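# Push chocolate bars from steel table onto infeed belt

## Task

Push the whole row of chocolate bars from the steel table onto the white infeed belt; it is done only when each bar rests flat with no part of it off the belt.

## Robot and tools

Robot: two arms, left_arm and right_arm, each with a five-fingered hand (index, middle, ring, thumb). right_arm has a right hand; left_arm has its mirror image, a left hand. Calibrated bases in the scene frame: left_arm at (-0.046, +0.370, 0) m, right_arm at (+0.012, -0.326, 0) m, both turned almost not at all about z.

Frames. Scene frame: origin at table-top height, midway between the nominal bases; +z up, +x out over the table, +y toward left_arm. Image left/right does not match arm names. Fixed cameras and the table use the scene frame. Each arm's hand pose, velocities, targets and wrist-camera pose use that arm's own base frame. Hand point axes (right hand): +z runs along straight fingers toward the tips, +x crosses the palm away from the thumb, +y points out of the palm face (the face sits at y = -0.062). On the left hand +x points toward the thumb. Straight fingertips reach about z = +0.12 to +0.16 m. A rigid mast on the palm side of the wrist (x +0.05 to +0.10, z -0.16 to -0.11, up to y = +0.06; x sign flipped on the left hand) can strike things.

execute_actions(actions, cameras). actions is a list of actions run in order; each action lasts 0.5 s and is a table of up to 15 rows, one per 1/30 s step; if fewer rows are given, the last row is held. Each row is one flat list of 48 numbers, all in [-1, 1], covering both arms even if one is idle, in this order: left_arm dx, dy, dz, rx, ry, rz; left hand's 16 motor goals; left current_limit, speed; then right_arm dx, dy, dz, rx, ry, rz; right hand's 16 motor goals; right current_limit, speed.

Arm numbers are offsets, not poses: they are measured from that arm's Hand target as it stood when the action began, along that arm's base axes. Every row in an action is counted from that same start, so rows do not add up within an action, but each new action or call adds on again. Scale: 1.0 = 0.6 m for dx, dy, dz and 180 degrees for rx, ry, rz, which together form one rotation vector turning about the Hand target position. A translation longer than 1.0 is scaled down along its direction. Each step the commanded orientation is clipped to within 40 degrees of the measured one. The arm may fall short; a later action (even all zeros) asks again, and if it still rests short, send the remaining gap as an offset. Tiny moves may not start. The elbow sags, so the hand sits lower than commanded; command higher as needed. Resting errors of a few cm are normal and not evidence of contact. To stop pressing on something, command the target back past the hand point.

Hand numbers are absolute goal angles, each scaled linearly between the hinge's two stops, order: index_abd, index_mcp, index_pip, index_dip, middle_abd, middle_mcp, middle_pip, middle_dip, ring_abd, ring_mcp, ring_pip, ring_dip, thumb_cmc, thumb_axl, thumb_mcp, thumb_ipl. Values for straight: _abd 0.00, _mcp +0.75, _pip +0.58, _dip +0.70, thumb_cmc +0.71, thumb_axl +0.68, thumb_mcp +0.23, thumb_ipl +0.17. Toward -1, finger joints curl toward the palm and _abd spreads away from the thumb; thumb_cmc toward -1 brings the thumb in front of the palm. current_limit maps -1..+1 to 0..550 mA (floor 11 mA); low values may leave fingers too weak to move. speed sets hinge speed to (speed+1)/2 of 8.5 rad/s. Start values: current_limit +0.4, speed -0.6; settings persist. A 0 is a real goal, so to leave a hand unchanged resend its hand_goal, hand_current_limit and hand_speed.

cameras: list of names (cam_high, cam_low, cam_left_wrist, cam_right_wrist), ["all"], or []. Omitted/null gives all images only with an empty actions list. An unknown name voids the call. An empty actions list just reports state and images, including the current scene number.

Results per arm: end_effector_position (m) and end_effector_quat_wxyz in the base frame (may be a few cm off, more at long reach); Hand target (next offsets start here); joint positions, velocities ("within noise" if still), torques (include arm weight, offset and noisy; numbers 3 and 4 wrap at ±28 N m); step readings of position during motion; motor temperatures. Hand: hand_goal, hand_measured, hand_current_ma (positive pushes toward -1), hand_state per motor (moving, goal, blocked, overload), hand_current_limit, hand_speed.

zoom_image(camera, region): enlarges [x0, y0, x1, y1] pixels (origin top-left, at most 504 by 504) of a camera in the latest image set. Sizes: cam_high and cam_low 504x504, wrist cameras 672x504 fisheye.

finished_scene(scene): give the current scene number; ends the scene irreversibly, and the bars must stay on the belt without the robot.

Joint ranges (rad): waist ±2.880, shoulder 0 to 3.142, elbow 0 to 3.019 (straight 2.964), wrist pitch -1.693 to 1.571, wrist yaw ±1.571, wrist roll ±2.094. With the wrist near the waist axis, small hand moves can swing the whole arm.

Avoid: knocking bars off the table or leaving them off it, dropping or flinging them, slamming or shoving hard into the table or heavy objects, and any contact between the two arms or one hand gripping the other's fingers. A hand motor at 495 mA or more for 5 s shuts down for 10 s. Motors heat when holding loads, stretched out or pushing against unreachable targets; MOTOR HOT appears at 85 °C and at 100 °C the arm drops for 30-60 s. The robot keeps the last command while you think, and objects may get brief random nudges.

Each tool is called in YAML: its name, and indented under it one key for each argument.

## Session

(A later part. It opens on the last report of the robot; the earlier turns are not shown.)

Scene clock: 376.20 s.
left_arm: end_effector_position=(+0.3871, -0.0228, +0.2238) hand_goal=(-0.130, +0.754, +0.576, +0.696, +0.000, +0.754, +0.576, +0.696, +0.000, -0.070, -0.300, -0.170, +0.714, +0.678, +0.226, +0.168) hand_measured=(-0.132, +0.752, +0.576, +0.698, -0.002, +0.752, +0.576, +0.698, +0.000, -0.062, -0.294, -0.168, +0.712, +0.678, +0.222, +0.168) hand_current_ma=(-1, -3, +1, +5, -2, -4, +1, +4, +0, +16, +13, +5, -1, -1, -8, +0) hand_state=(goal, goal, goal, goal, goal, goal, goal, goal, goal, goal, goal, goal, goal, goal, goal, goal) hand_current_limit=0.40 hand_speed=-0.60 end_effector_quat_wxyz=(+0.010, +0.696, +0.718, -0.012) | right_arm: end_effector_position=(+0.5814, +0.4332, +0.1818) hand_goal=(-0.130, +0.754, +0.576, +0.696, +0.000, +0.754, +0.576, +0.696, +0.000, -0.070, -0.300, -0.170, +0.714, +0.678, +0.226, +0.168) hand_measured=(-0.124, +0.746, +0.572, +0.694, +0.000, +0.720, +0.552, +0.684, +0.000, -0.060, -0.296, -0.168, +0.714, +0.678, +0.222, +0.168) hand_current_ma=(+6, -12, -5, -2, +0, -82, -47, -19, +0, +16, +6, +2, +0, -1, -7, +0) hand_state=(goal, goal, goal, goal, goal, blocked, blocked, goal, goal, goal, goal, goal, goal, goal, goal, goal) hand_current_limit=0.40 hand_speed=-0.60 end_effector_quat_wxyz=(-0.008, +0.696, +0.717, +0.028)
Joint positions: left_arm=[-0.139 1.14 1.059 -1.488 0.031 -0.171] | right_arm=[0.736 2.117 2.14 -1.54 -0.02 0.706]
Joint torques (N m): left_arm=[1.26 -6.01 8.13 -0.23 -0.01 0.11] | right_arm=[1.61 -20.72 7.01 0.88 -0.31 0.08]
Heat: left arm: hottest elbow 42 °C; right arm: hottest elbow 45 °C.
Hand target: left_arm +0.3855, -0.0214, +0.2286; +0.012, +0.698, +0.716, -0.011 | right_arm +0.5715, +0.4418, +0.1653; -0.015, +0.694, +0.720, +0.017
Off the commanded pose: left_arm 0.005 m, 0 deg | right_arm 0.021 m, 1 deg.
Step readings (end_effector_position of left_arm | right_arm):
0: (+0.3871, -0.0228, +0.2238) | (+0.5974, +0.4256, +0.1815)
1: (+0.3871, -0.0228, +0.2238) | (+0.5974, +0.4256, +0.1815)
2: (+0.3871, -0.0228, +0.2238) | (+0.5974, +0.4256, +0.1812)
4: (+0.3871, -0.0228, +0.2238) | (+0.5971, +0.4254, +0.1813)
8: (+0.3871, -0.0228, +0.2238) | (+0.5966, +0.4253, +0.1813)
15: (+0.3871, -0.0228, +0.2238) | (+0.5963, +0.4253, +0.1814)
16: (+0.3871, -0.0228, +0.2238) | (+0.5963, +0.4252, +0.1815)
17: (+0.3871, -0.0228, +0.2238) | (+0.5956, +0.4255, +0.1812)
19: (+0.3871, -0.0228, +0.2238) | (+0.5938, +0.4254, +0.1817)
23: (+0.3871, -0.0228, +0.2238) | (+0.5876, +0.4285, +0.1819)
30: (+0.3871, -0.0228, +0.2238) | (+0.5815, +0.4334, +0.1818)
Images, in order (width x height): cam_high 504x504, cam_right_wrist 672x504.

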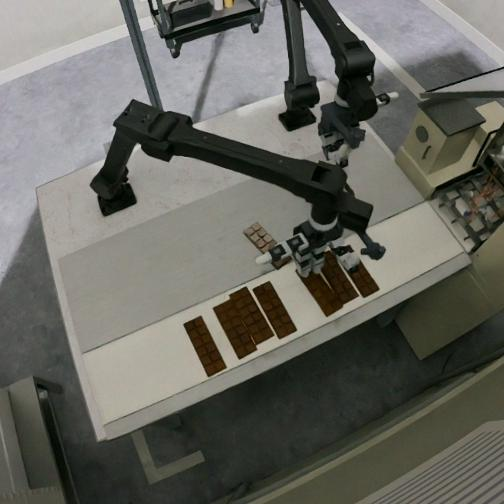

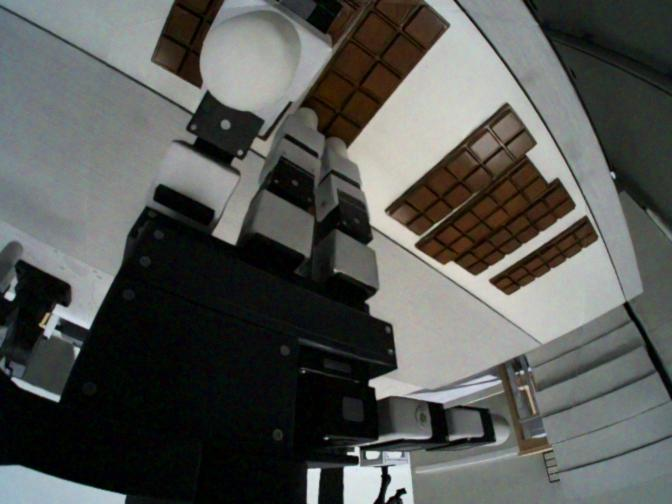

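execute_actions:
  actions:
    - [[0,0,0,0,0,0,-0.13,0.754,0.576,0.696,0,0.754,0.576,0.696,0,-0.07,-0.3,-0.17,0.714,0.678,0.226,0.168,0.4,-0.6,0.01,0,0.12,0,0,0,-0.13,0.754,0.576,0.696,0,0.754,0.576,0.696,0,-0.07,-0.3,-0.17,0.714,0.678,0.226,0.168,0.4,-0.6]]
    - [[0,0,0,0,0,0,-0.13,0.754,0.576,0.696,0,0.754,0.576,0.696,0,-0.07,-0.3,-0.17,0.714,0.678,0.226,0.168,0.4,-0.6,-0.15,-0.07,0,0,0,0,-0.13,0.754,0.576,0.696,0,0.754,0.576,0.696,0,-0.07,-0.3,-0.17,0.714,0.678,0.226,0.168,0.4,-0.6]]
    - [[0,0,0,0,0,0,-0.13,0.754,0.576,0.696,0,0.754,0.576,0.696,0,-0.07,-0.3,-0.17,0.714,0.678,0.226,0.168,0.4,-0.6,-0.142,-0.066,-0.03,0,0,0,-0.13,0.754,0.576,0.696,0,0.754,0.576,0.696,0,-0.07,-0.3,-0.17,0.714,0.678,0.226,0.168,0.4,-0.6]]
  cameras: ["cam_right_wrist","cam_high"]

zoom_image:
  camera: "cam_right_wrist"
  region: [200, 0, 450, 200]

zoom_image:
  camera: "cam_high"
  region: [230, 190, 370, 330]

Scene clock: 382.30 s.
left_arm: end_effector_position=(+0.3871, -0.0228, +0.2238) hand_goal=(-0.130, +0.754, +0.576, +0.696, +0.000, +0.754, +0.576, +0.696, +0.000, -0.070, -0.300, -0.170, +0.714, +0.678, +0.226, +0.168) hand_measured=(-0.132, +0.752, +0.576, +0.698, -0.002, +0.752, +0.576, +0.698, +0.000, -0.062, -0.294, -0.168, +0.712, +0.678, +0.222, +0.168) hand_current_ma=(-1, -3, +1, +5, -2, -4, +1, +4, +0, +16, +13, +5, -1, -1, -8, +0) hand_state=(goal, goal, goal, goal, goal, goal, goal, goal, goal, goal, goal, goal, goal, goal, goal, goal) hand_current_limit=0.40 hand_speed=-0.60 end_effector_quat_wxyz=(+0.010, +0.696, +0.718, -0.012) | right_arm: end_effector_position=(+0.4012, +0.3581, +0.2083) hand_goal=(-0.130, +0.754, +0.576, +0.696, +0.000, +0.754, +0.576, +0.696, +0.000, -0.070, -0.300, -0.170, +0.714, +0.678, +0.226, +0.168) hand_measured=(-0.128, +0.752, +0.574, +0.694, +0.000, +0.752, +0.574, +0.694, +0.000, -0.062, -0.296, -0.168, +0.712, +0.678, +0.222, +0.168) hand_current_ma=(+1, -2, -2, -2, +0, -3, -3, -3, +0, +13, +6, +2, -1, -1, -7, +0) hand_state=(goal, goal, goal, goal, goal, goal, goal, goal, goal, goal, goal, goal, goal, goal, goal, goal) hand_current_limit=0.40 hand_speed=-0.60 end_effector_quat_wxyz=(-0.015, +0.692, +0.722, +0.000)
Joint positions: left_arm=[-0.139 1.14 1.059 -1.488 0.031 -0.171] | right_arm=[0.864 1.63 1.509 -1.448 -0.031 0.821]
Joint torques (N m): left_arm=[1.26 -6.01 8.13 -0.21 -0.01 0.11] | right_arm=[0.44 -15.56 8.43 1.01 0.26 0.09]
Heat: left arm: hottest elbow 42 °C; right arm: hottest elbow 45 °C.
Hand target: left_arm +0.3855, -0.0214, +0.2286; +0.012, +0.698, +0.716, -0.011 | right_arm +0.4023, +0.3603, +0.2193; -0.015, +0.694, +0.720, +0.017
Off the commanded pose: left_arm 0.005 m, 0 deg | right_arm 0.011 m, 2 deg.
Step readings (end_effector_position of left_arm | right_arm):
0: (+0.3871, -0.0228, +0.2238) | (+0.5814, +0.4331, +0.1818)
1: (+0.3871, -0.0228, +0.2238) | (+0.5814, +0.4331, +0.1818)
2: (+0.3871, -0.0228, +0.2238) | (+0.5804, +0.4323, +0.1828)
4: (+0.3871, -0.0228, +0.2238) | (+0.5768, +0.4306, +0.1854)
8: (+0.3871, -0.0228, +0.2238) | (+0.5729, +0.4288, +0.1958)
15: (+0.3871, -0.0228, +0.2238) | (+0.5757, +0.4313, +0.2150)
16: (+0.3871, -0.0228, +0.2238) | (+0.5752, +0.4317, +0.2153)
17: (+0.3871, -0.0228, +0.2238) | (+0.5718, +0.4311, +0.2132)
19: (+0.3871, -0.0228, +0.2238) | (+0.5564, +0.4229, +0.2048)
23: (+0.3871, -0.0228, +0.2238) | (+0.5150, +0.3994, +0.1944)
30: (+0.3871, -0.0228, +0.2238) | (+0.4878, +0.3989, +0.2235)
31: (+0.3871, -0.0228, +0.2238) | (+0.4861, +0.3991, +0.2270)
32: (+0.3871, -0.0228, +0.2238) | (+0.4823, +0.3973, +0.2274)
34: (+0.3871, -0.0228, +0.2238) | (+0.4631, +0.3858, +0.2205)
38: (+0.3871, -0.0228, +0.2238) | (+0.4198, +0.3557, +0.2020)
45: (+0.3871, -0.0228, +0.2238) | (+0.4013, +0.3590, +0.2069)
Images, in order (width x height): cam_high 504x504, cam_right_wrist 672x504.

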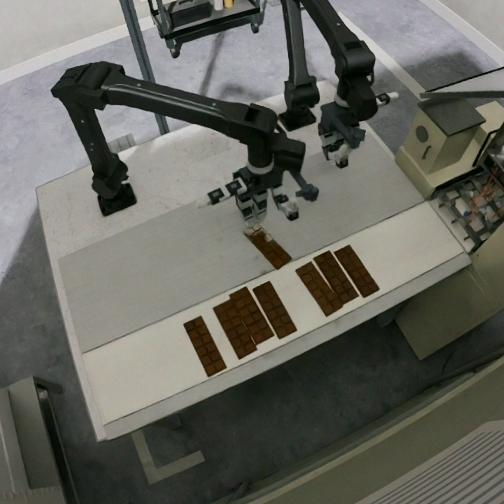

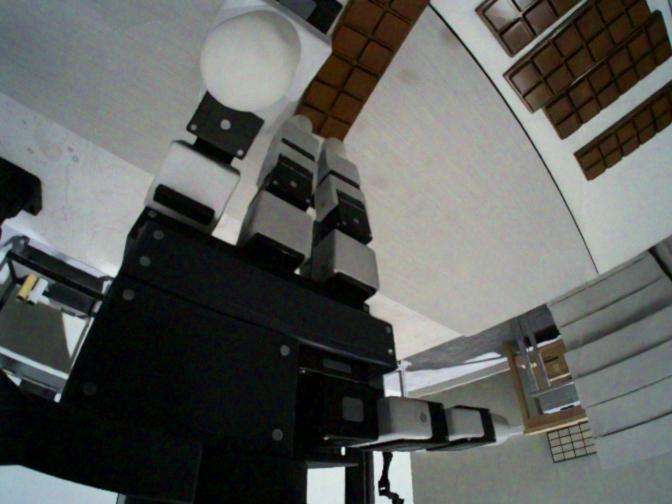

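Scaled by 2.016 from the camera's 672x504 image, which has a finer 960x720 frame.

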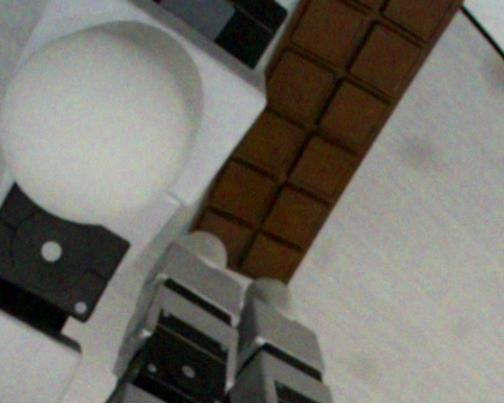

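Scaled by 3.600 from the camera's 504x504 image, which has a finer 720x720 frame.

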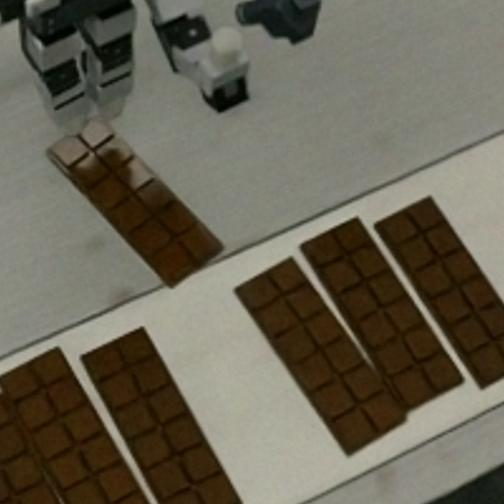

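execute_actions:
  actions:
    - [[0,0,0,0,0,0,-0.13,0.754,0.576,0.696,0,0.754,0.576,0.696,0,-0.07,-0.3,-0.17,0.714,0.678,0.226,0.168,0.4,-0.6,0,0,-0.055,0,0,0,-0.13,0.754,0.576,0.696,0,0.754,0.576,0.696,0,-0.07,-0.3,-0.17,0.714,0.678,0.226,0.168,0.4,-0.6]]
  cameras: ["cam_right_wrist","cam_high"]

zoom_image:
  camera: "cam_right_wrist"
  region: [200, 0, 450, 200]

zoom_image:
  camera: "cam_high"
  region: [230, 190, 370, 330]

Scene clock: 383.57 s.
left_arm: end_effector_position=(+0.3871, -0.0228, +0.2238) hand_goal=(-0.130, +0.754, +0.576, +0.696, +0.000, +0.754, +0.576, +0.696, +0.000, -0.070, -0.300, -0.170, +0.714, +0.678, +0.226, +0.168) hand_measured=(-0.132, +0.752, +0.576, +0.698, -0.002, +0.752, +0.576, +0.698, +0.000, -0.062, -0.294, -0.168, +0.712, +0.678, +0.222, +0.168) hand_current_ma=(-1, -3, +1, +5, -2, -4, +1, +4, +0, +16, +13, +5, -1, -1, -8, +0) hand_state=(goal, goal, goal, goal, goal, goal, goal, goal, goal, goal, goal, goal, goal, goal, goal, goal) hand_current_limit=0.40 hand_speed=-0.60 end_effector_quat_wxyz=(+0.010, +0.696, +0.718, -0.012) | right_arm: end_effector_position=(+0.4000, +0.3564, +0.1813) hand_goal=(-0.130, +0.754, +0.576, +0.696, +0.000, +0.754, +0.576, +0.696, +0.000, -0.070, -0.300, -0.170, +0.714, +0.678, +0.226, +0.168) hand_measured=(-0.128, +0.752, +0.574, +0.694, +0.000, +0.752, +0.574, +0.694, +0.000, -0.062, -0.296, -0.168, +0.712, +0.678, +0.222, +0.168) hand_current_ma=(+1, -2, -2, -2, +0, -3, -3, -3, +0, +13, +6, +2, -1, -1, -7, +0) hand_state=(goal, goal, goal, goal, goal, goal, goal, goal, goal, goal, goal, goal, goal, goal, goal, goal) hand_current_limit=0.40 hand_speed=-0.60 end_effector_quat_wxyz=(-0.015, +0.692, +0.722, +0.006)
Joint positions: left_arm=[-0.139 1.14 1.059 -1.488 0.031 -0.171] | right_arm=[0.864 1.629 1.433 -1.362 -0.03 0.822]
Joint torques (N m): left_arm=[1.32 -6.01 8.12 -0.23 -0.01 0.11] | right_arm=[0.62 -14.33 8.46 0.99 0.26 0.07]
Heat: left arm: hottest elbow 42 °C; right arm: hottest elbow 45 °C.
Hand target: left_arm +0.3855, -0.0214, +0.2286; +0.012, +0.698, +0.716, -0.011 | right_arm +0.4023, +0.3603, +0.1862; -0.015, +0.694, +0.720, +0.017
Off the commanded pose: left_arm 0.005 m, 0 deg | right_arm 0.007 m, 1 deg.
Step readings (end_effector_position of left_arm | right_arm):
0: (+0.3871, -0.0228, +0.2238) | (+0.4012, +0.3581, +0.2083)
1: (+0.3871, -0.0228, +0.2238) | (+0.4012, +0.3580, +0.2080)
2: (+0.3871, -0.0228, +0.2238) | (+0.4016, +0.3584, +0.2066)
4: (+0.3871, -0.0228, +0.2238) | (+0.4022, +0.3592, +0.2008)
8: (+0.3871, -0.0228, +0.2238) | (+0.3994, +0.3559, +0.1854)
15: (+0.3871, -0.0228, +0.2238) | (+0.3997, +0.3561, +0.1812)
Images, in order (width x height): cam_high 504x504, cam_right_wrist 672x504.

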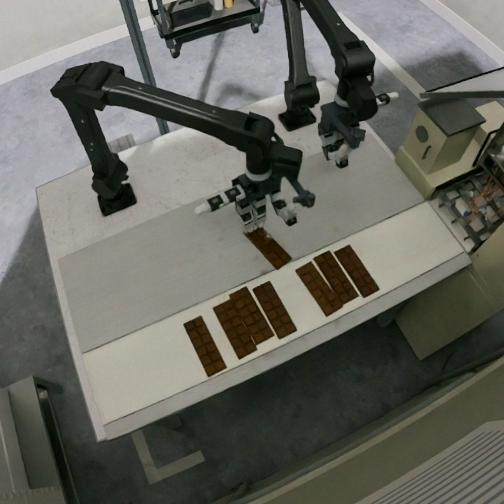

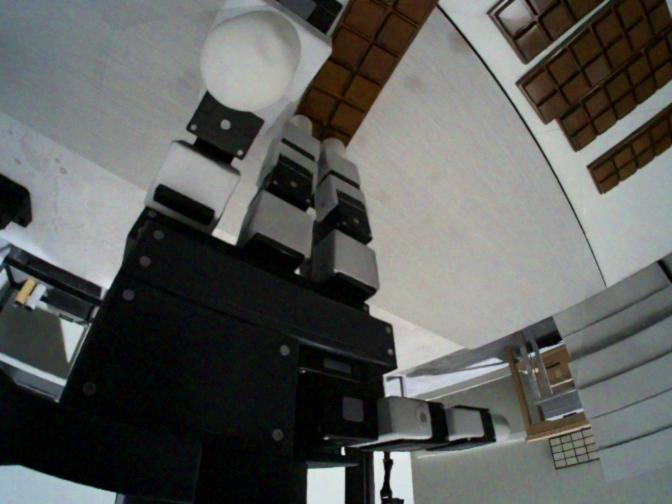

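Scaled by 2.016 from the camera's 672x504 image, which has a finer 960x720 frame.

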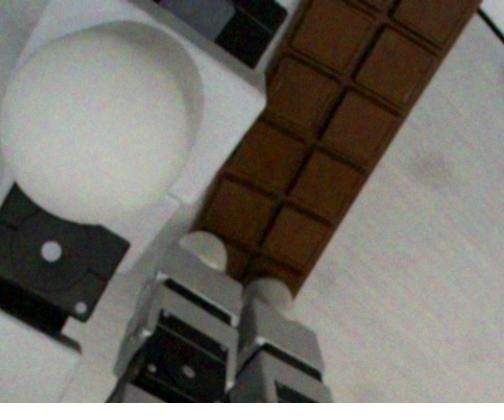

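Scaled by 3.600 from the camera's 504x504 image, which has a finer 720x720 frame.

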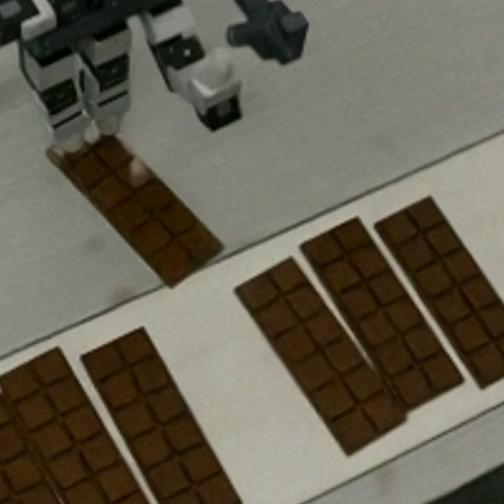

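execute_actions:
  actions:
    - [[0,0,0,0,0,0,-0.13,0.754,0.576,0.696,0,0.754,0.576,0.696,0,-0.07,-0.3,-0.17,0.714,0.678,0.226,0.168,0.4,-0.6,0.022,0,-0.01,0,0,0,-0.13,0.754,0.576,0.696,0,0.754,0.576,0.696,0,-0.07,-0.3,-0.17,0.714,0.678,0.226,0.168,0.4,-0.6]]
    - [[0,0,0,0,0,0,-0.13,0.754,0.576,0.696,0,0.754,0.576,0.696,0,-0.07,-0.3,-0.17,0.714,0.678,0.226,0.168,0.4,-0.6,0,0,-0.025,0,0,0,-0.13,0.754,0.576,0.696,0,0.754,0.576,0.696,0,-0.07,-0.3,-0.17,0.714,0.678,0.226,0.168,0.4,-0.6]]
  cameras: ["cam_right_wrist"]

zoom_image:
  camera: "cam_right_wrist"
  region: [200, 0, 450, 200]

Scene clock: 385.50 s.
left_arm: end_effector_position=(+0.3871, -0.0228, +0.2238) hand_goal=(-0.130, +0.754, +0.576, +0.696, +0.000, +0.754, +0.576, +0.696, +0.000, -0.070, -0.300, -0.170, +0.714, +0.678, +0.226, +0.168) hand_measured=(-0.132, +0.752, +0.576, +0.698, -0.002, +0.752, +0.576, +0.698, +0.000, -0.062, -0.294, -0.168, +0.712, +0.678, +0.222, +0.168) hand_current_ma=(-1, -3, +1, +5, -2, -4, +1, +4, +0, +16, +13, +5, -1, -1, -8, +0) hand_state=(goal, goal, goal, goal, goal, goal, goal, goal, goal, goal, goal, goal, goal, goal, goal, goal) hand_current_limit=0.40 hand_speed=-0.60 end_effector_quat_wxyz=(+0.010, +0.696, +0.718, -0.012) | right_arm: end_effector_position=(+0.4087, +0.3596, +0.1739) hand_goal=(-0.130, +0.754, +0.576, +0.696, +0.000, +0.754, +0.576, +0.696, +0.000, -0.070, -0.300, -0.170, +0.714, +0.678, +0.226, +0.168) hand_measured=(-0.128, +0.752, +0.574, +0.694, +0.016, +0.770, +0.588, +0.702, +0.000, -0.062, -0.296, -0.168, +0.712, +0.678, +0.222, +0.168) hand_current_ma=(+1, -2, -2, -2, +25, +31, +20, +7, +0, +13, +6, +2, -1, -1, -7, +0) hand_state=(goal, goal, goal, goal, goal, goal, goal, goal, goal, goal, goal, goal, goal, goal, goal, goal) hand_current_limit=0.40 hand_speed=-0.60 end_effector_quat_wxyz=(-0.015, +0.694, +0.720, +0.014)
Joint positions: left_arm=[-0.139 1.14 1.059 -1.488 0.031 -0.171] | right_arm=[0.856 1.645 1.431 -1.328 -0.029 0.82]
Joint torques (N m): left_arm=[1.26 -6.01 8.13 -0.23 -0.01 0.11] | right_arm=[-0.5 -13.1 7.53 1.47 0.21 -0.12]
Heat: left arm: hottest elbow 42 °C; right arm: hottest elbow 44 °C.
Hand target: left_arm +0.3855, -0.0214, +0.2286; +0.012, +0.698, +0.716, -0.011 | right_arm +0.4155, +0.3602, +0.1653; -0.015, +0.694, +0.720, +0.017
Off the commanded pose: left_arm 0.005 m, 0 deg | right_arm 0.011 m, 0 deg.
Step readings (end_effector_position of left_arm | right_arm):
0: (+0.3871, -0.0228, +0.2238) | (+0.4000, +0.3564, +0.1813)
1: (+0.3871, -0.0228, +0.2238) | (+0.4000, +0.3564, +0.1813)
2: (+0.3871, -0.0228, +0.2238) | (+0.4000, +0.3565, +0.1813)
4: (+0.3871, -0.0228, +0.2238) | (+0.4007, +0.3569, +0.1808)
8: (+0.3871, -0.0228, +0.2238) | (+0.4029, +0.3567, +0.1773)
15: (+0.3871, -0.0228, +0.2238) | (+0.4050, +0.3555, +0.1735)
16: (+0.3871, -0.0228, +0.2238) | (+0.4051, +0.3556, +0.1735)
17: (+0.3871, -0.0228, +0.2238) | (+0.4054, +0.3560, +0.1736)
19: (+0.3871, -0.0228, +0.2238) | (+0.4066, +0.3572, +0.1740)
23: (+0.3871, -0.0228, +0.2238) | (+0.4083, +0.3591, +0.1739)
30: (+0.3871, -0.0228, +0.2238) | (+0.4087, +0.3595, +0.1739)
Images, in order (width x height): cam_right_wrist 672x504.

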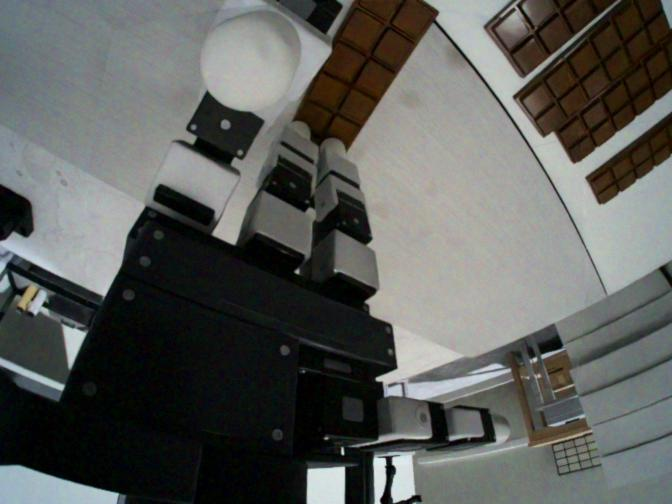

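Scaled by 2.016 from the camera's 672x504 image, which has a finer 960x720 frame.

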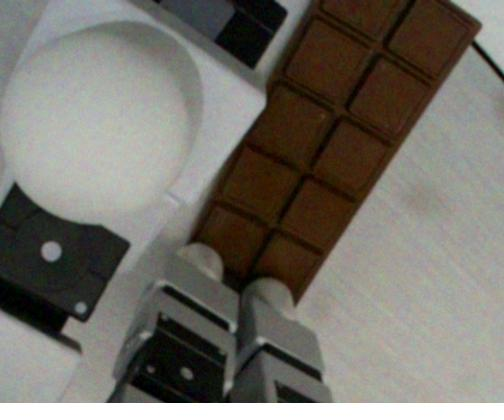

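execute_actions:
  actions:
    - [[0,0,0,0,0,0,-0.13,0.754,0.576,0.696,0,0.754,0.576,0.696,0,-0.07,-0.3,-0.17,0.714,0.678,0.226,0.168,0.4,-0.6,-0.008,0.042,-0.005,0,0,0,-0.13,0.754,0.576,0.696,0,0.754,0.576,0.696,0,-0.07,-0.3,-0.17,0.714,0.678,0.226,0.168,0.4,-0.6]]
  cameras: ["cam_right_wrist","cam_high"]

zoom_image:
  camera: "cam_right_wrist"
  region: [200, 0, 450, 200]

zoom_image:
  camera: "cam_high"
  region: [230, 190, 370, 330]

Scene clock: 386.87 s.
left_arm: end_effector_position=(+0.3871, -0.0228, +0.2238) hand_goal=(-0.130, +0.754, +0.576, +0.696, +0.000, +0.754, +0.576, +0.696, +0.000, -0.070, -0.300, -0.170, +0.714, +0.678, +0.226, +0.168) hand_measured=(-0.132, +0.752, +0.576, +0.698, -0.002, +0.752, +0.576, +0.698, +0.000, -0.062, -0.294, -0.168, +0.712, +0.678, +0.222, +0.168) hand_current_ma=(-1, -3, +1, +5, -2, -4, +1, +4, +0, +16, +13, +5, -1, -1, -8, +0) hand_state=(goal, goal, goal, goal, goal, goal, goal, goal, goal, goal, goal, goal, goal, goal, goal, goal) hand_current_limit=0.40 hand_speed=-0.60 end_effector_quat_wxyz=(+0.010, +0.696, +0.718, -0.012) | right_arm: end_effector_position=(+0.4052, +0.3654, +0.1734) hand_goal=(-0.130, +0.754, +0.576, +0.696, +0.000, +0.754, +0.576, +0.696, +0.000, -0.070, -0.300, -0.170, +0.714, +0.678, +0.226, +0.168) hand_measured=(-0.128, +0.752, +0.574, +0.694, +0.046, +0.772, +0.590, +0.702, +0.000, -0.062, -0.296, -0.168, +0.712, +0.678, +0.222, +0.168) hand_current_ma=(+1, -2, -2, -2, +96, +35, +22, +8, +0, +13, +6, +2, -1, -1, -7, +0) hand_state=(goal, goal, goal, goal, blocked, goal, goal, goal, goal, goal, goal, goal, goal, goal, goal, goal) hand_current_limit=0.40 hand_speed=-0.60 end_effector_quat_wxyz=(-0.011, +0.696, +0.718, +0.013)
Joint positions: left_arm=[-0.139 1.14 1.059 -1.488 0.031 -0.171] | right_arm=[0.872 1.652 1.438 -1.328 -0.021 0.841]
Joint torques (N m): left_arm=[1.26 -6.01 8.12 -0.23 -0.01 0.11] | right_arm=[1.14 -10.52 10.35 1.4 -0.09 0.08]
Heat: left arm: hottest elbow 42 °C; right arm: hottest elbow 45 °C.
Hand target: left_arm +0.3855, -0.0214, +0.2286; +0.012, +0.698, +0.716, -0.011 | right_arm +0.4107, +0.3855, +0.1623; -0.015, +0.694, +0.720, +0.017
Off the commanded pose: left_arm 0.005 m, 0 deg | right_arm 0.024 m, 1 deg.
Step readings (end_effector_position of left_arm | right_arm):
0: (+0.3871, -0.0228, +0.2238) | (+0.4087, +0.3596, +0.1739)
1: (+0.3871, -0.0228, +0.2238) | (+0.4087, +0.3596, +0.1739)
2: (+0.3871, -0.0228, +0.2238) | (+0.4087, +0.3596, +0.1737)
4: (+0.3871, -0.0228, +0.2238) | (+0.4074, +0.3610, +0.1729)
8: (+0.3871, -0.0228, +0.2238) | (+0.4054, +0.3634, +0.1731)
15: (+0.3871, -0.0228, +0.2238) | (+0.4052, +0.3656, +0.1734)
Images, in order (width x height): cam_high 504x504, cam_right_wrist 672x504.

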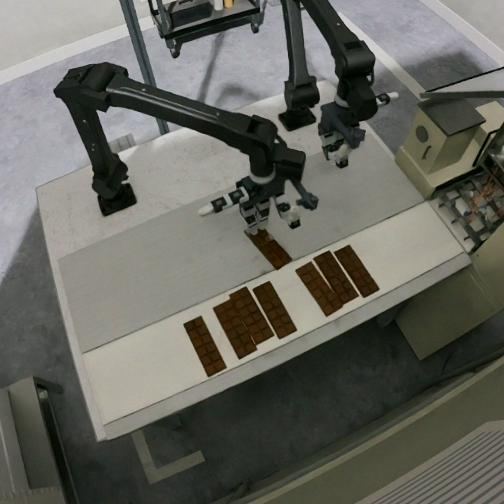

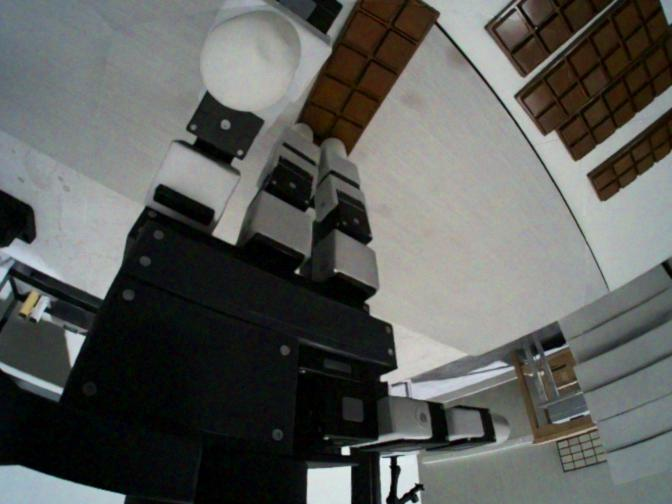

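Scaled by 2.016 from the camera's 672x504 image, which has a finer 960x720 frame.

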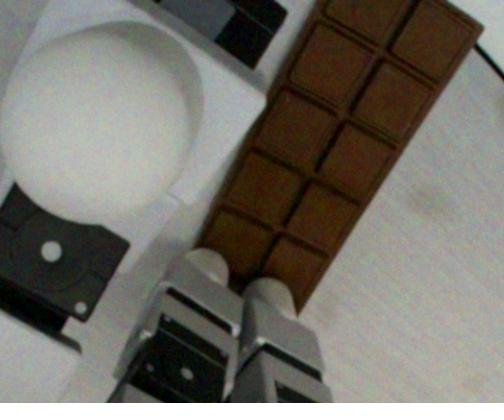

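Scaled by 3.600 from the camera's 504x504 image, which has a finer 720x720 frame.

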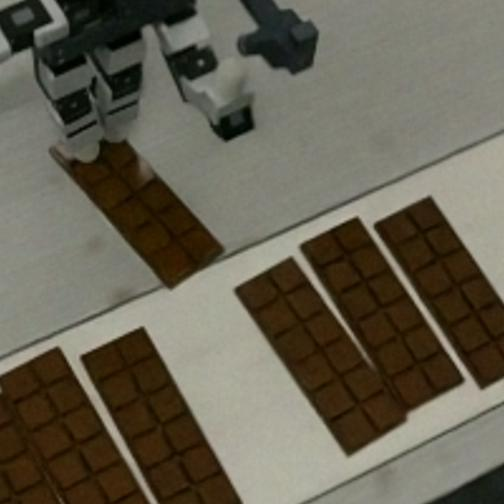

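execute_actions:
  actions:
    - [[0,0,0,0,0,0,-0.13,0.754,0.576,0.696,0,0.754,0.576,0.696,0,-0.07,-0.3,-0.17,0.714,0.678,0.226,0.168,0.4,-0.6,0,0.022,0.005,0,0,0,-0.13,0.754,0.576,0.696,0,0.754,0.576,0.696,0,-0.07,-0.3,-0.17,0.714,0.678,0.226,0.168,0.4,-0.6]]
  cameras: ["cam_right_wrist","cam_high"]

zoom_image:
  camera: "cam_right_wrist"
  region: [200, 0, 450, 200]

zoom_image:
  camera: "cam_high"
  region: [230, 190, 370, 330]

Scene clock: 388.13 s.
left_arm: end_effector_position=(+0.3871, -0.0228, +0.2238) hand_goal=(-0.130, +0.754, +0.576, +0.696, +0.000, +0.754, +0.576, +0.696, +0.000, -0.070, -0.300, -0.170, +0.714, +0.678, +0.226, +0.168) hand_measured=(-0.132, +0.752, +0.576, +0.698, -0.002, +0.752, +0.576, +0.698, +0.000, -0.062, -0.294, -0.168, +0.712, +0.678, +0.222, +0.168) hand_current_ma=(-1, -3, +1, +5, -2, -4, +1, +4, +0, +16, +13, +5, -1, -1, -8, +0) hand_state=(goal, goal, goal, goal, goal, goal, goal, goal, goal, goal, goal, goal, goal, goal, goal, goal) hand_current_limit=0.40 hand_speed=-0.60 end_effector_quat_wxyz=(+0.010, +0.696, +0.718, -0.012) | right_arm: end_effector_position=(+0.4072, +0.3803, +0.1746) hand_goal=(-0.130, +0.754, +0.576, +0.696, +0.000, +0.754, +0.576, +0.696, +0.000, -0.070, -0.300, -0.170, +0.714, +0.678, +0.226, +0.168) hand_measured=(-0.128, +0.756, +0.576, +0.696, +0.052, +0.770, +0.592, +0.704, +0.000, -0.062, -0.296, -0.168, +0.712, +0.678, +0.222, +0.168) hand_current_ma=(+2, +2, +1, +0, +117, +31, +28, +11, +0, +13, +6, +2, -1, -1, -7, +0) hand_state=(goal, goal, goal, goal, blocked, goal, goal, goal, goal, goal, goal, goal, goal, goal, goal, goal) hand_current_limit=0.40 hand_speed=-0.60 end_effector_quat_wxyz=(-0.011, +0.696, +0.718, +0.018)
Joint positions: left_arm=[-0.139 1.14 1.059 -1.488 0.031 -0.171] | right_arm=[0.889 1.679 1.474 -1.328 -0.018 0.859]
Joint torques (N m): left_arm=[1.26 -6.01 8.12 -0.23 -0.01 0.11] | right_arm=[1.32 -11.11 10.77 0.92 -0.16 0.04]
Heat: left arm: hottest elbow 42 °C; right arm: hottest elbow 45 °C.
Hand target: left_arm +0.3855, -0.0214, +0.2286; +0.012, +0.698, +0.716, -0.011 | right_arm +0.4108, +0.3987, +0.1653; -0.015, +0.694, +0.720, +0.017
Off the commanded pose: left_arm 0.005 m, 0 deg | right_arm 0.021 m, 1 deg.
Step readings (end_effector_position of left_arm | right_arm):
0: (+0.3871, -0.0228, +0.2238) | (+0.4052, +0.3653, +0.1734)
1: (+0.3871, -0.0228, +0.2238) | (+0.4052, +0.3654, +0.1735)
2: (+0.3871, -0.0228, +0.2238) | (+0.4054, +0.3659, +0.1736)
4: (+0.3871, -0.0228, +0.2238) | (+0.4063, +0.3686, +0.1737)
8: (+0.3871, -0.0228, +0.2238) | (+0.4071, +0.3774, +0.1743)
15: (+0.3871, -0.0228, +0.2238) | (+0.4072, +0.3802, +0.1744)
Images, in order (width x height): cam_high 504x504, cam_right_wrist 672x504.

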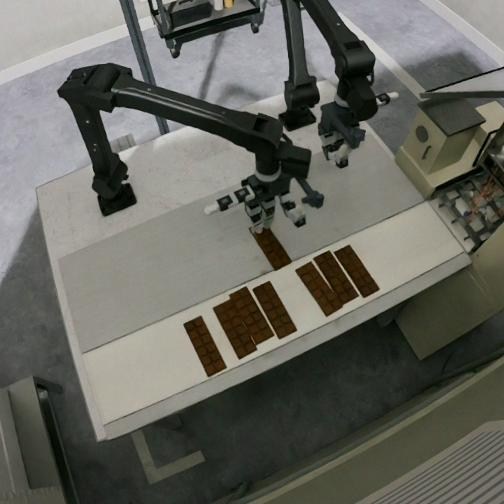

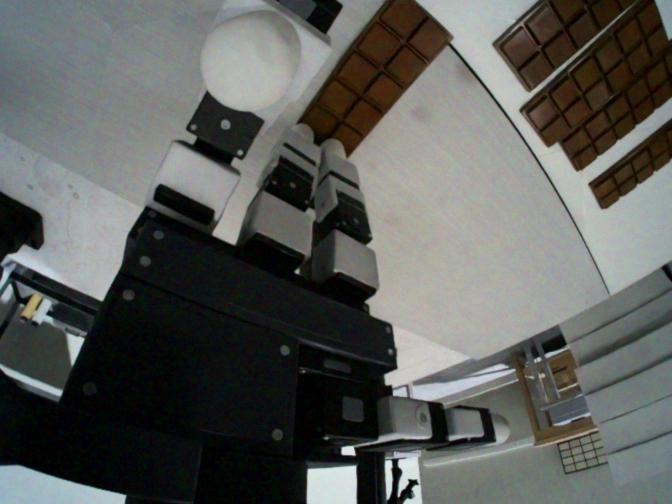

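Scaled by 2.016 from the camera's 672x504 image, which has a finer 960x720 frame.

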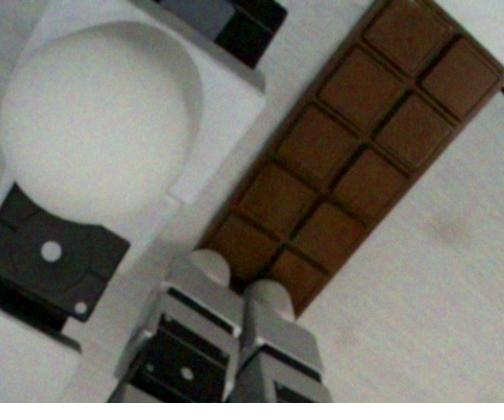

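Scaled by 3.600 from the camera's 504x504 image, which has a finer 720x720 frame.

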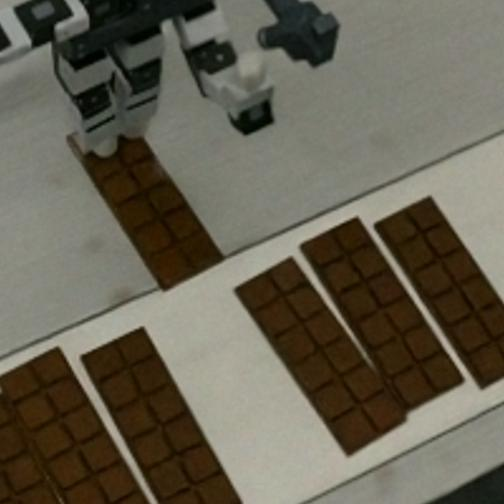

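execute_actions:
  actions:
    - [[0,0,0,0,0,0,-0.13,0.754,0.576,0.696,0,0.754,0.576,0.696,0,-0.07,-0.3,-0.17,0.714,0.678,0.226,0.168,0.4,-0.6,0,-0.01,0.13,0,0,0,-0.13,0.754,0.576,0.696,0,0.754,0.576,0.696,0,-0.07,-0.3,-0.17,0.714,0.678,0.226,0.168,0.4,-0.6]]
    - [[0,0,0,0,0,0,-0.13,0.754,0.576,0.696,0,0.754,0.576,0.696,0,-0.07,-0.3,-0.17,0.714,0.678,0.226,0.168,0.4,-0.6,-0.103,-0.021,0,0,0,0,-0.13,0.754,0.576,0.696,0,0.754,0.576,0.696,0,-0.07,-0.3,-0.17,0.714,0.678,0.226,0.168,0.4,-0.6]]
    - [[0,0,0,0,0,0,-0.13,0.754,0.576,0.696,0,0.754,0.576,0.696,0,-0.07,-0.3,-0.17,0.714,0.678,0.226,0.168,0.4,-0.6,0,0,-0.1,0,0,0,-0.13,0.754,0.576,0.696,0,0.754,0.576,0.696,0,-0.07,-0.3,-0.17,0.714,0.678,0.226,0.168,0.4,-0.6]]
  cameras: ["cam_right_wrist","cam_high"]

zoom_image:
  camera: "cam_right_wrist"
  region: [200, 0, 450, 200]

zoom_image:
  camera: "cam_high"
  region: [230, 190, 370, 330]

Scene clock: 391.93 s.
left_arm: end_effector_position=(+0.3871, -0.0228, +0.2238) hand_goal=(-0.130, +0.754, +0.576, +0.696, +0.000, +0.754, +0.576, +0.696, +0.000, -0.070, -0.300, -0.170, +0.714, +0.678, +0.226, +0.168) hand_measured=(-0.132, +0.752, +0.576, +0.698, -0.002, +0.752, +0.576, +0.698, +0.000, -0.062, -0.294, -0.168, +0.712, +0.678, +0.222, +0.168) hand_current_ma=(-1, -3, +1, +5, -2, -4, +1, +4, +0, +16, +13, +5, -1, -1, -8, +0) hand_state=(goal, goal, goal, goal, goal, goal, goal, goal, goal, goal, goal, goal, goal, goal, goal, goal) hand_current_limit=0.40 hand_speed=-0.60 end_effector_quat_wxyz=(+0.010, +0.696, +0.718, -0.012) | right_arm: end_effector_position=(+0.3449, +0.3768, +0.1734) hand_goal=(-0.130, +0.754, +0.576, +0.696, +0.000, +0.754, +0.576, +0.696, +0.000, -0.070, -0.300, -0.170, +0.714, +0.678, +0.226, +0.168) hand_measured=(-0.128, +0.752, +0.576, +0.696, +0.002, +0.752, +0.578, +0.698, +0.000, -0.062, -0.296, -0.168, +0.714, +0.678, +0.222, +0.168) hand_current_ma=(+2, -1, +1, +0, +2, -1, +2, +3, +0, +13, +6, +2, -1, -1, -7, +0) hand_state=(goal, goal, goal, goal, goal, goal, goal, goal, goal, goal, goal, goal, goal, goal, goal, goal) hand_current_limit=0.40 hand_speed=-0.60 end_effector_quat_wxyz=(-0.013, +0.690, +0.724, +0.000)
Joint positions: left_arm=[-0.139 1.14 1.059 -1.488 0.031 -0.171] | right_arm=[0.983 1.595 1.372 -1.343 -0.026 0.935]
Joint torques (N m): left_arm=[1.26 -6.01 8.12 -0.23 -0.01 0.11] | right_arm=[0.03 -14.33 8.72 0.98 0.29 0.08]
Heat: left arm: hottest elbow 42 °C; right arm: hottest elbow 45 °C.
Hand target: left_arm +0.3855, -0.0214, +0.2286; +0.012, +0.698, +0.716, -0.011 | right_arm +0.3490, +0.3800, +0.1832; -0.015, +0.694, +0.720, +0.017
Off the commanded pose: left_arm 0.005 m, 0 deg | right_arm 0.011 m, 2 deg.
Step readings (end_effector_position of left_arm | right_arm):
0: (+0.3871, -0.0228, +0.2238) | (+0.4072, +0.3802, +0.1746)
1: (+0.3871, -0.0228, +0.2238) | (+0.4072, +0.3802, +0.1749)
2: (+0.3871, -0.0228, +0.2238) | (+0.4067, +0.3797, +0.1770)
4: (+0.3871, -0.0228, +0.2238) | (+0.4046, +0.3783, +0.1806)
8: (+0.3871, -0.0228, +0.2238) | (+0.4044, +0.3781, +0.1995)
15: (+0.3871, -0.0228, +0.2238) | (+0.4070, +0.3816, +0.2174)
16: (+0.3871, -0.0228, +0.2238) | (+0.4066, +0.3815, +0.2175)
17: (+0.3871, -0.0228, +0.2238) | (+0.4041, +0.3827, +0.2180)
19: (+0.3871, -0.0228, +0.2238) | (+0.3967, +0.3802, +0.2173)
23: (+0.3871, -0.0228, +0.2238) | (+0.3657, +0.3770, +0.2208)
30: (+0.3871, -0.0228, +0.2238) | (+0.3473, +0.3818, +0.2380)
31: (+0.3871, -0.0228, +0.2238) | (+0.3474, +0.3814, +0.2378)
32: (+0.3871, -0.0228, +0.2238) | (+0.3478, +0.3817, +0.2349)
34: (+0.3871, -0.0228, +0.2238) | (+0.3478, +0.3817, +0.2237)
38: (+0.3871, -0.0228, +0.2238) | (+0.3431, +0.3745, +0.1893)
45: (+0.3871, -0.0228, +0.2238) | (+0.3443, +0.3761, +0.1733)
Images, in order (width x height): cam_high 504x504, cam_right_wrist 672x504.

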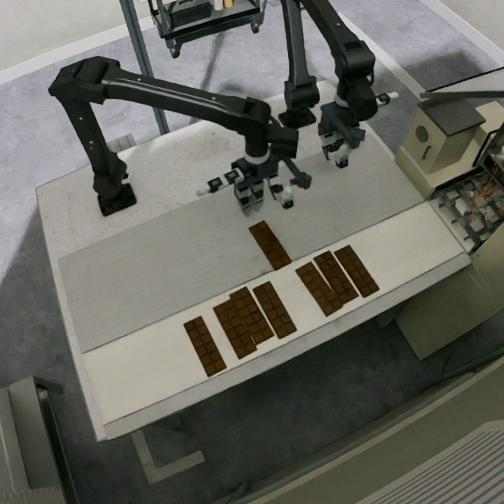

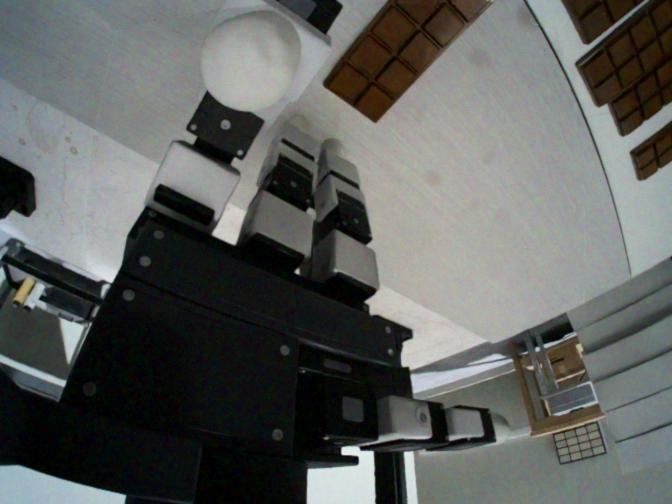

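Scaled by 2.016 from the camera's 672x504 image, which has a finer 960x720 frame.

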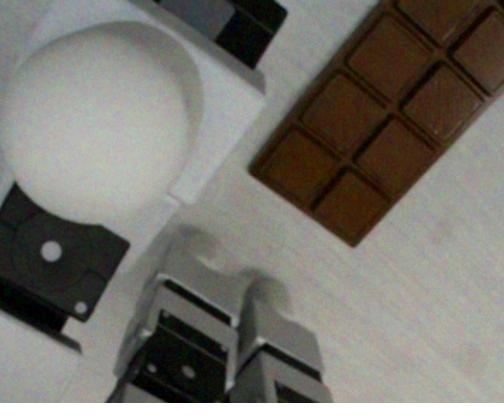

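Scaled by 3.600 from the camera's 504x504 image, which has a finer 720x720 frame.

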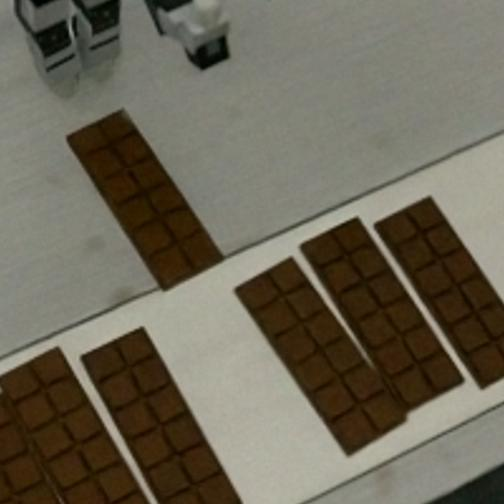

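execute_actions:
  actions:
    - [[0,0,0,0,0,0,-0.13,0.754,0.576,0.696,0,0.754,0.576,0.696,0,-0.07,-0.3,-0.17,0.714,0.678,0.226,0.168,0.4,-0.6,0,-0.014,-0.008,0,0,-0.034,-0.13,0.754,0.576,0.696,0,0.754,0.576,0.696,0,-0.07,-0.3,-0.17,0.714,0.678,0.226,0.168,0.4,-0.6]]
  cameras: ["cam_right_wrist","cam_high"]

zoom_image:
  camera: "cam_right_wrist"
  region: [200, 0, 450, 200]

Scene clock: 396.53 s.
left_arm: end_effector_position=(+0.3871, -0.0228, +0.2238) hand_goal=(-0.130, +0.754, +0.576, +0.696, +0.000, +0.754, +0.576, +0.696, +0.000, -0.070, -0.300, -0.170, +0.714, +0.678, +0.226, +0.168) hand_measured=(-0.132, +0.752, +0.576, +0.698, -0.002, +0.752, +0.576, +0.698, +0.000, -0.062, -0.294, -0.168, +0.712, +0.678, +0.222, +0.168) hand_current_ma=(-1, -3, +1, +5, -2, -4, +1, +4, +0, +16, +13, +5, -1, -1, -8, +0) hand_state=(goal, goal, goal, goal, goal, goal, goal, goal, goal, goal, goal, goal, goal, goal, goal, goal) hand_current_limit=0.40 hand_speed=-0.60 end_effector_quat_wxyz=(+0.010, +0.696, +0.718, -0.012) | right_arm: end_effector_position=(+0.3450, +0.3706, +0.1740) hand_goal=(-0.130, +0.754, +0.576, +0.696, +0.000, +0.754, +0.576, +0.696, +0.000, -0.070, -0.300, -0.170, +0.714, +0.678, +0.226, +0.168) hand_measured=(-0.128, +0.752, +0.576, +0.696, +0.002, +0.752, +0.578, +0.698, +0.000, -0.062, -0.296, -0.168, +0.714, +0.678, +0.222, +0.168) hand_current_ma=(+2, -1, +1, +0, +2, -1, +2, +3, +0, +13, +6, +2, -1, -1, -7, +0) hand_state=(goal, goal, goal, goal, goal, goal, goal, goal, goal, goal, goal, goal, goal, goal, goal, goal) hand_current_limit=0.40 hand_speed=-0.60 end_effector_quat_wxyz=(-0.013, +0.727, +0.687, +0.007)
Joint positions: left_arm=[-0.139 1.14 1.059 -1.488 0.031 -0.171] | right_arm=[0.983 1.595 1.372 -1.329 -0.022 1.039]
Joint torques (N m): left_arm=[1.26 -6.01 8.12 -0.23 -0.01 0.11] | right_arm=[-0.09 -13.8 8.27 1.02 0.29 0.08]
Heat: left arm: hottest elbow 42 °C; right arm: hottest elbow 44 °C.
Hand target: left_arm +0.3855, -0.0214, +0.2286; +0.012, +0.698, +0.716, -0.011 | right_arm +0.3490, +0.3716, +0.1784; -0.014, +0.731, +0.682, +0.018
Off the commanded pose: left_arm 0.005 m, 0 deg | right_arm 0.006 m, 1 deg.
Step readings (end_effector_position of left_arm | right_arm):
0: (+0.3871, -0.0228, +0.2238) | (+0.3449, +0.3768, +0.1734)
1: (+0.3871, -0.0228, +0.2238) | (+0.3449, +0.3767, +0.1734)
2: (+0.3871, -0.0228, +0.2238) | (+0.3449, +0.3764, +0.1735)
4: (+0.3871, -0.0228, +0.2238) | (+0.3451, +0.3755, +0.1736)
8: (+0.3871, -0.0228, +0.2238) | (+0.3453, +0.3735, +0.1738)
15: (+0.3871, -0.0228, +0.2238) | (+0.3452, +0.3713, +0.1740)
Images, in order (width x height): cam_high 504x504, cam_right_wrist 672x504.

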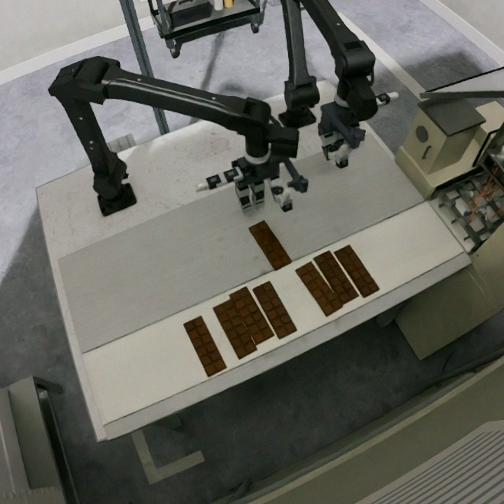

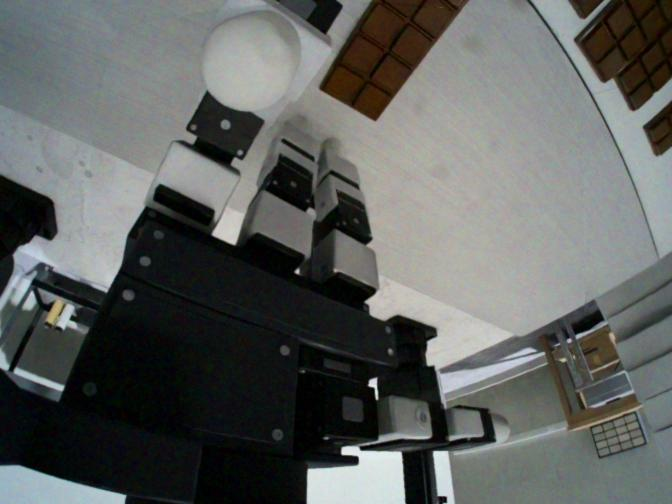

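Scaled by 2.016 from the camera's 672x504 image, which has a finer 960x720 frame.

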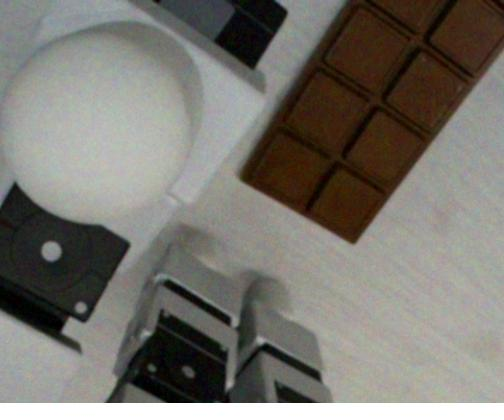

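execute_actions:
  actions:
    - [[0,0,0,0,0,0,-0.13,0.754,0.576,0.696,0,0.754,0.576,0.696,0,-0.07,-0.3,-0.17,0.714,0.678,0.226,0.168,0.4,-0.6,0.09,0.008,0.006,0,0,0,-0.13,0.754,0.576,0.696,0,0.754,0.576,0.696,0,-0.07,-0.3,-0.17,0.714,0.678,0.226,0.168,0.4,-0.6]]
  cameras: ["cam_right_wrist","cam_high"]

zoom_image:
  camera: "cam_right_wrist"
  region: [200, 0, 450, 200]

zoom_image:
  camera: "cam_high"
  region: [230, 190, 370, 330]

Scene clock: 398.00 s.
left_arm: end_effector_position=(+0.3871, -0.0228, +0.2238) hand_goal=(-0.130, +0.754, +0.576, +0.696, +0.000, +0.754, +0.576, +0.696, +0.000, -0.070, -0.300, -0.170, +0.714, +0.678, +0.226, +0.168) hand_measured=(-0.132, +0.752, +0.576, +0.698, -0.002, +0.752, +0.576, +0.698, +0.000, -0.062, -0.294, -0.168, +0.712, +0.678, +0.222, +0.168) hand_current_ma=(-1, -3, +1, +5, -2, -4, +1, +4, +0, +16, +13, +5, -1, -1, -8, +0) hand_state=(goal, goal, goal, goal, goal, goal, goal, goal, goal, goal, goal, goal, goal, goal, goal, goal) hand_current_limit=0.40 hand_speed=-0.60 end_effector_quat_wxyz=(+0.010, +0.696, +0.718, -0.012) | right_arm: end_effector_position=(+0.3927, +0.3629, +0.1678) hand_goal=(-0.130, +0.754, +0.576, +0.696, +0.000, +0.754, +0.576, +0.696, +0.000, -0.070, -0.300, -0.170, +0.714, +0.678, +0.226, +0.168) hand_measured=(-0.128, +0.754, +0.578, +0.696, +0.004, +0.760, +0.582, +0.700, +0.000, -0.062, -0.296, -0.168, +0.714, +0.678, +0.222, +0.168) hand_current_ma=(+2, +0, +2, +0, +4, +8, +7, +3, +0, +13, +6, +2, +0, -1, -7, +0) hand_state=(goal, goal, goal, goal, goal, goal, goal, goal, goal, goal, goal, goal, goal, goal, goal, goal) hand_current_limit=0.40 hand_speed=-0.60 end_effector_quat_wxyz=(-0.012, +0.735, +0.678, +0.003)
Joint positions: left_arm=[-0.139 1.14 1.059 -1.488 0.031 -0.171] | right_arm=[0.896 1.665 1.443 -1.339 -0.022 0.977]
Joint torques (N m): left_arm=[1.26 -6.01 8.12 -0.23 -0.01 0.11] | right_arm=[0.32 -13.57 12 0.16 0.18 -0.11]
Heat: left arm: hottest elbow 42 °C; right arm: hottest elbow 44 °C.
Hand target: left_arm +0.3855, -0.0214, +0.2286; +0.012, +0.698, +0.716, -0.011 | right_arm +0.4029, +0.3765, +0.1821; -0.014, +0.731, +0.682, +0.018
Off the commanded pose: left_arm 0.005 m, 0 deg | right_arm 0.022 m, 2 deg.
Step readings (end_effector_position of left_arm | right_arm):
0: (+0.3871, -0.0228, +0.2238) | (+0.3450, +0.3705, +0.1740)
1: (+0.3871, -0.0228, +0.2238) | (+0.3450, +0.3705, +0.1740)
2: (+0.3871, -0.0228, +0.2238) | (+0.3469, +0.3691, +0.1735)
4: (+0.3871, -0.0228, +0.2238) | (+0.3527, +0.3682, +0.1718)
8: (+0.3871, -0.0228, +0.2238) | (+0.3774, +0.3644, +0.1657)
15: (+0.3871, -0.0228, +0.2238) | (+0.3926, +0.3625, +0.1681)
Images, in order (width x height): cam_high 504x504, cam_right_wrist 672x504.

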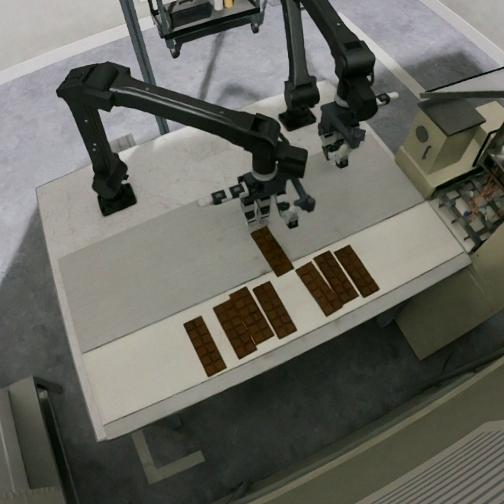

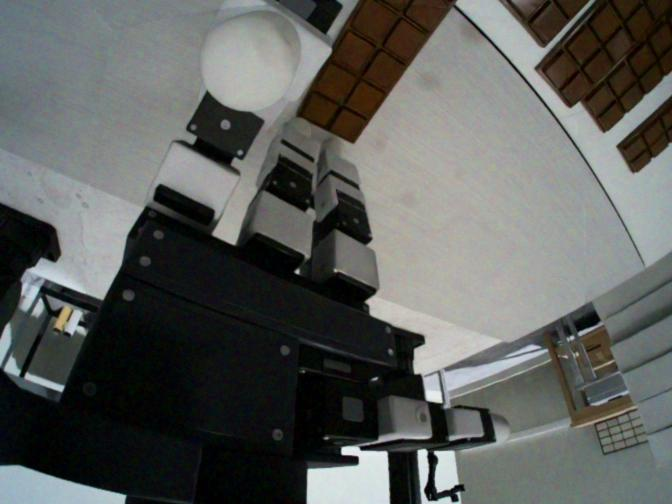

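Scaled by 2.016 from the camera's 672x504 image, which has a finer 960x720 frame.

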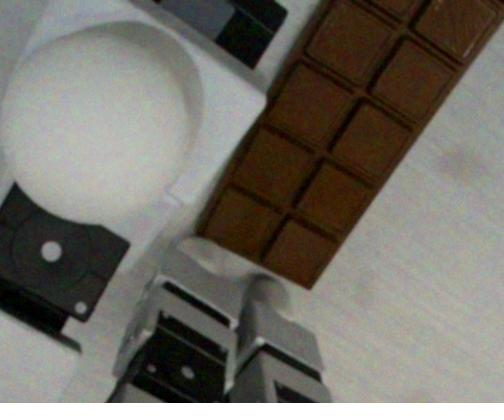

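Scaled by 3.600 from the camera's 504x504 image, which has a finer 720x720 frame.

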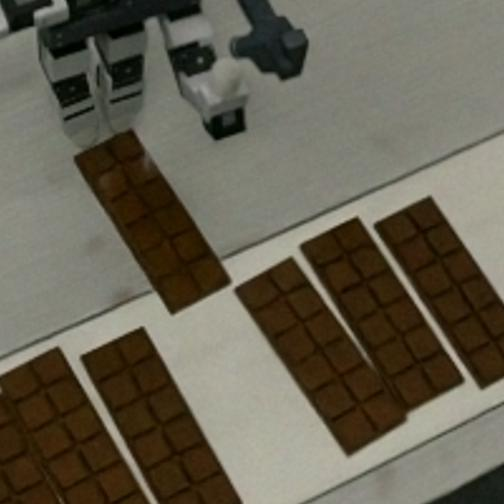

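zoom_image:
  camera: "cam_right_wrist"
  region: [280, 90, 380, 170]

Scaled by 5.040 from the camera's 672x504 image, which has a finer 960x720 frame.

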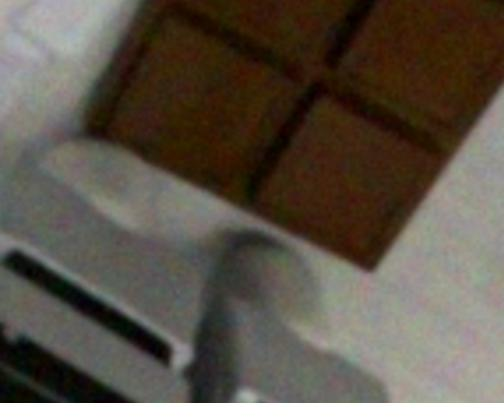

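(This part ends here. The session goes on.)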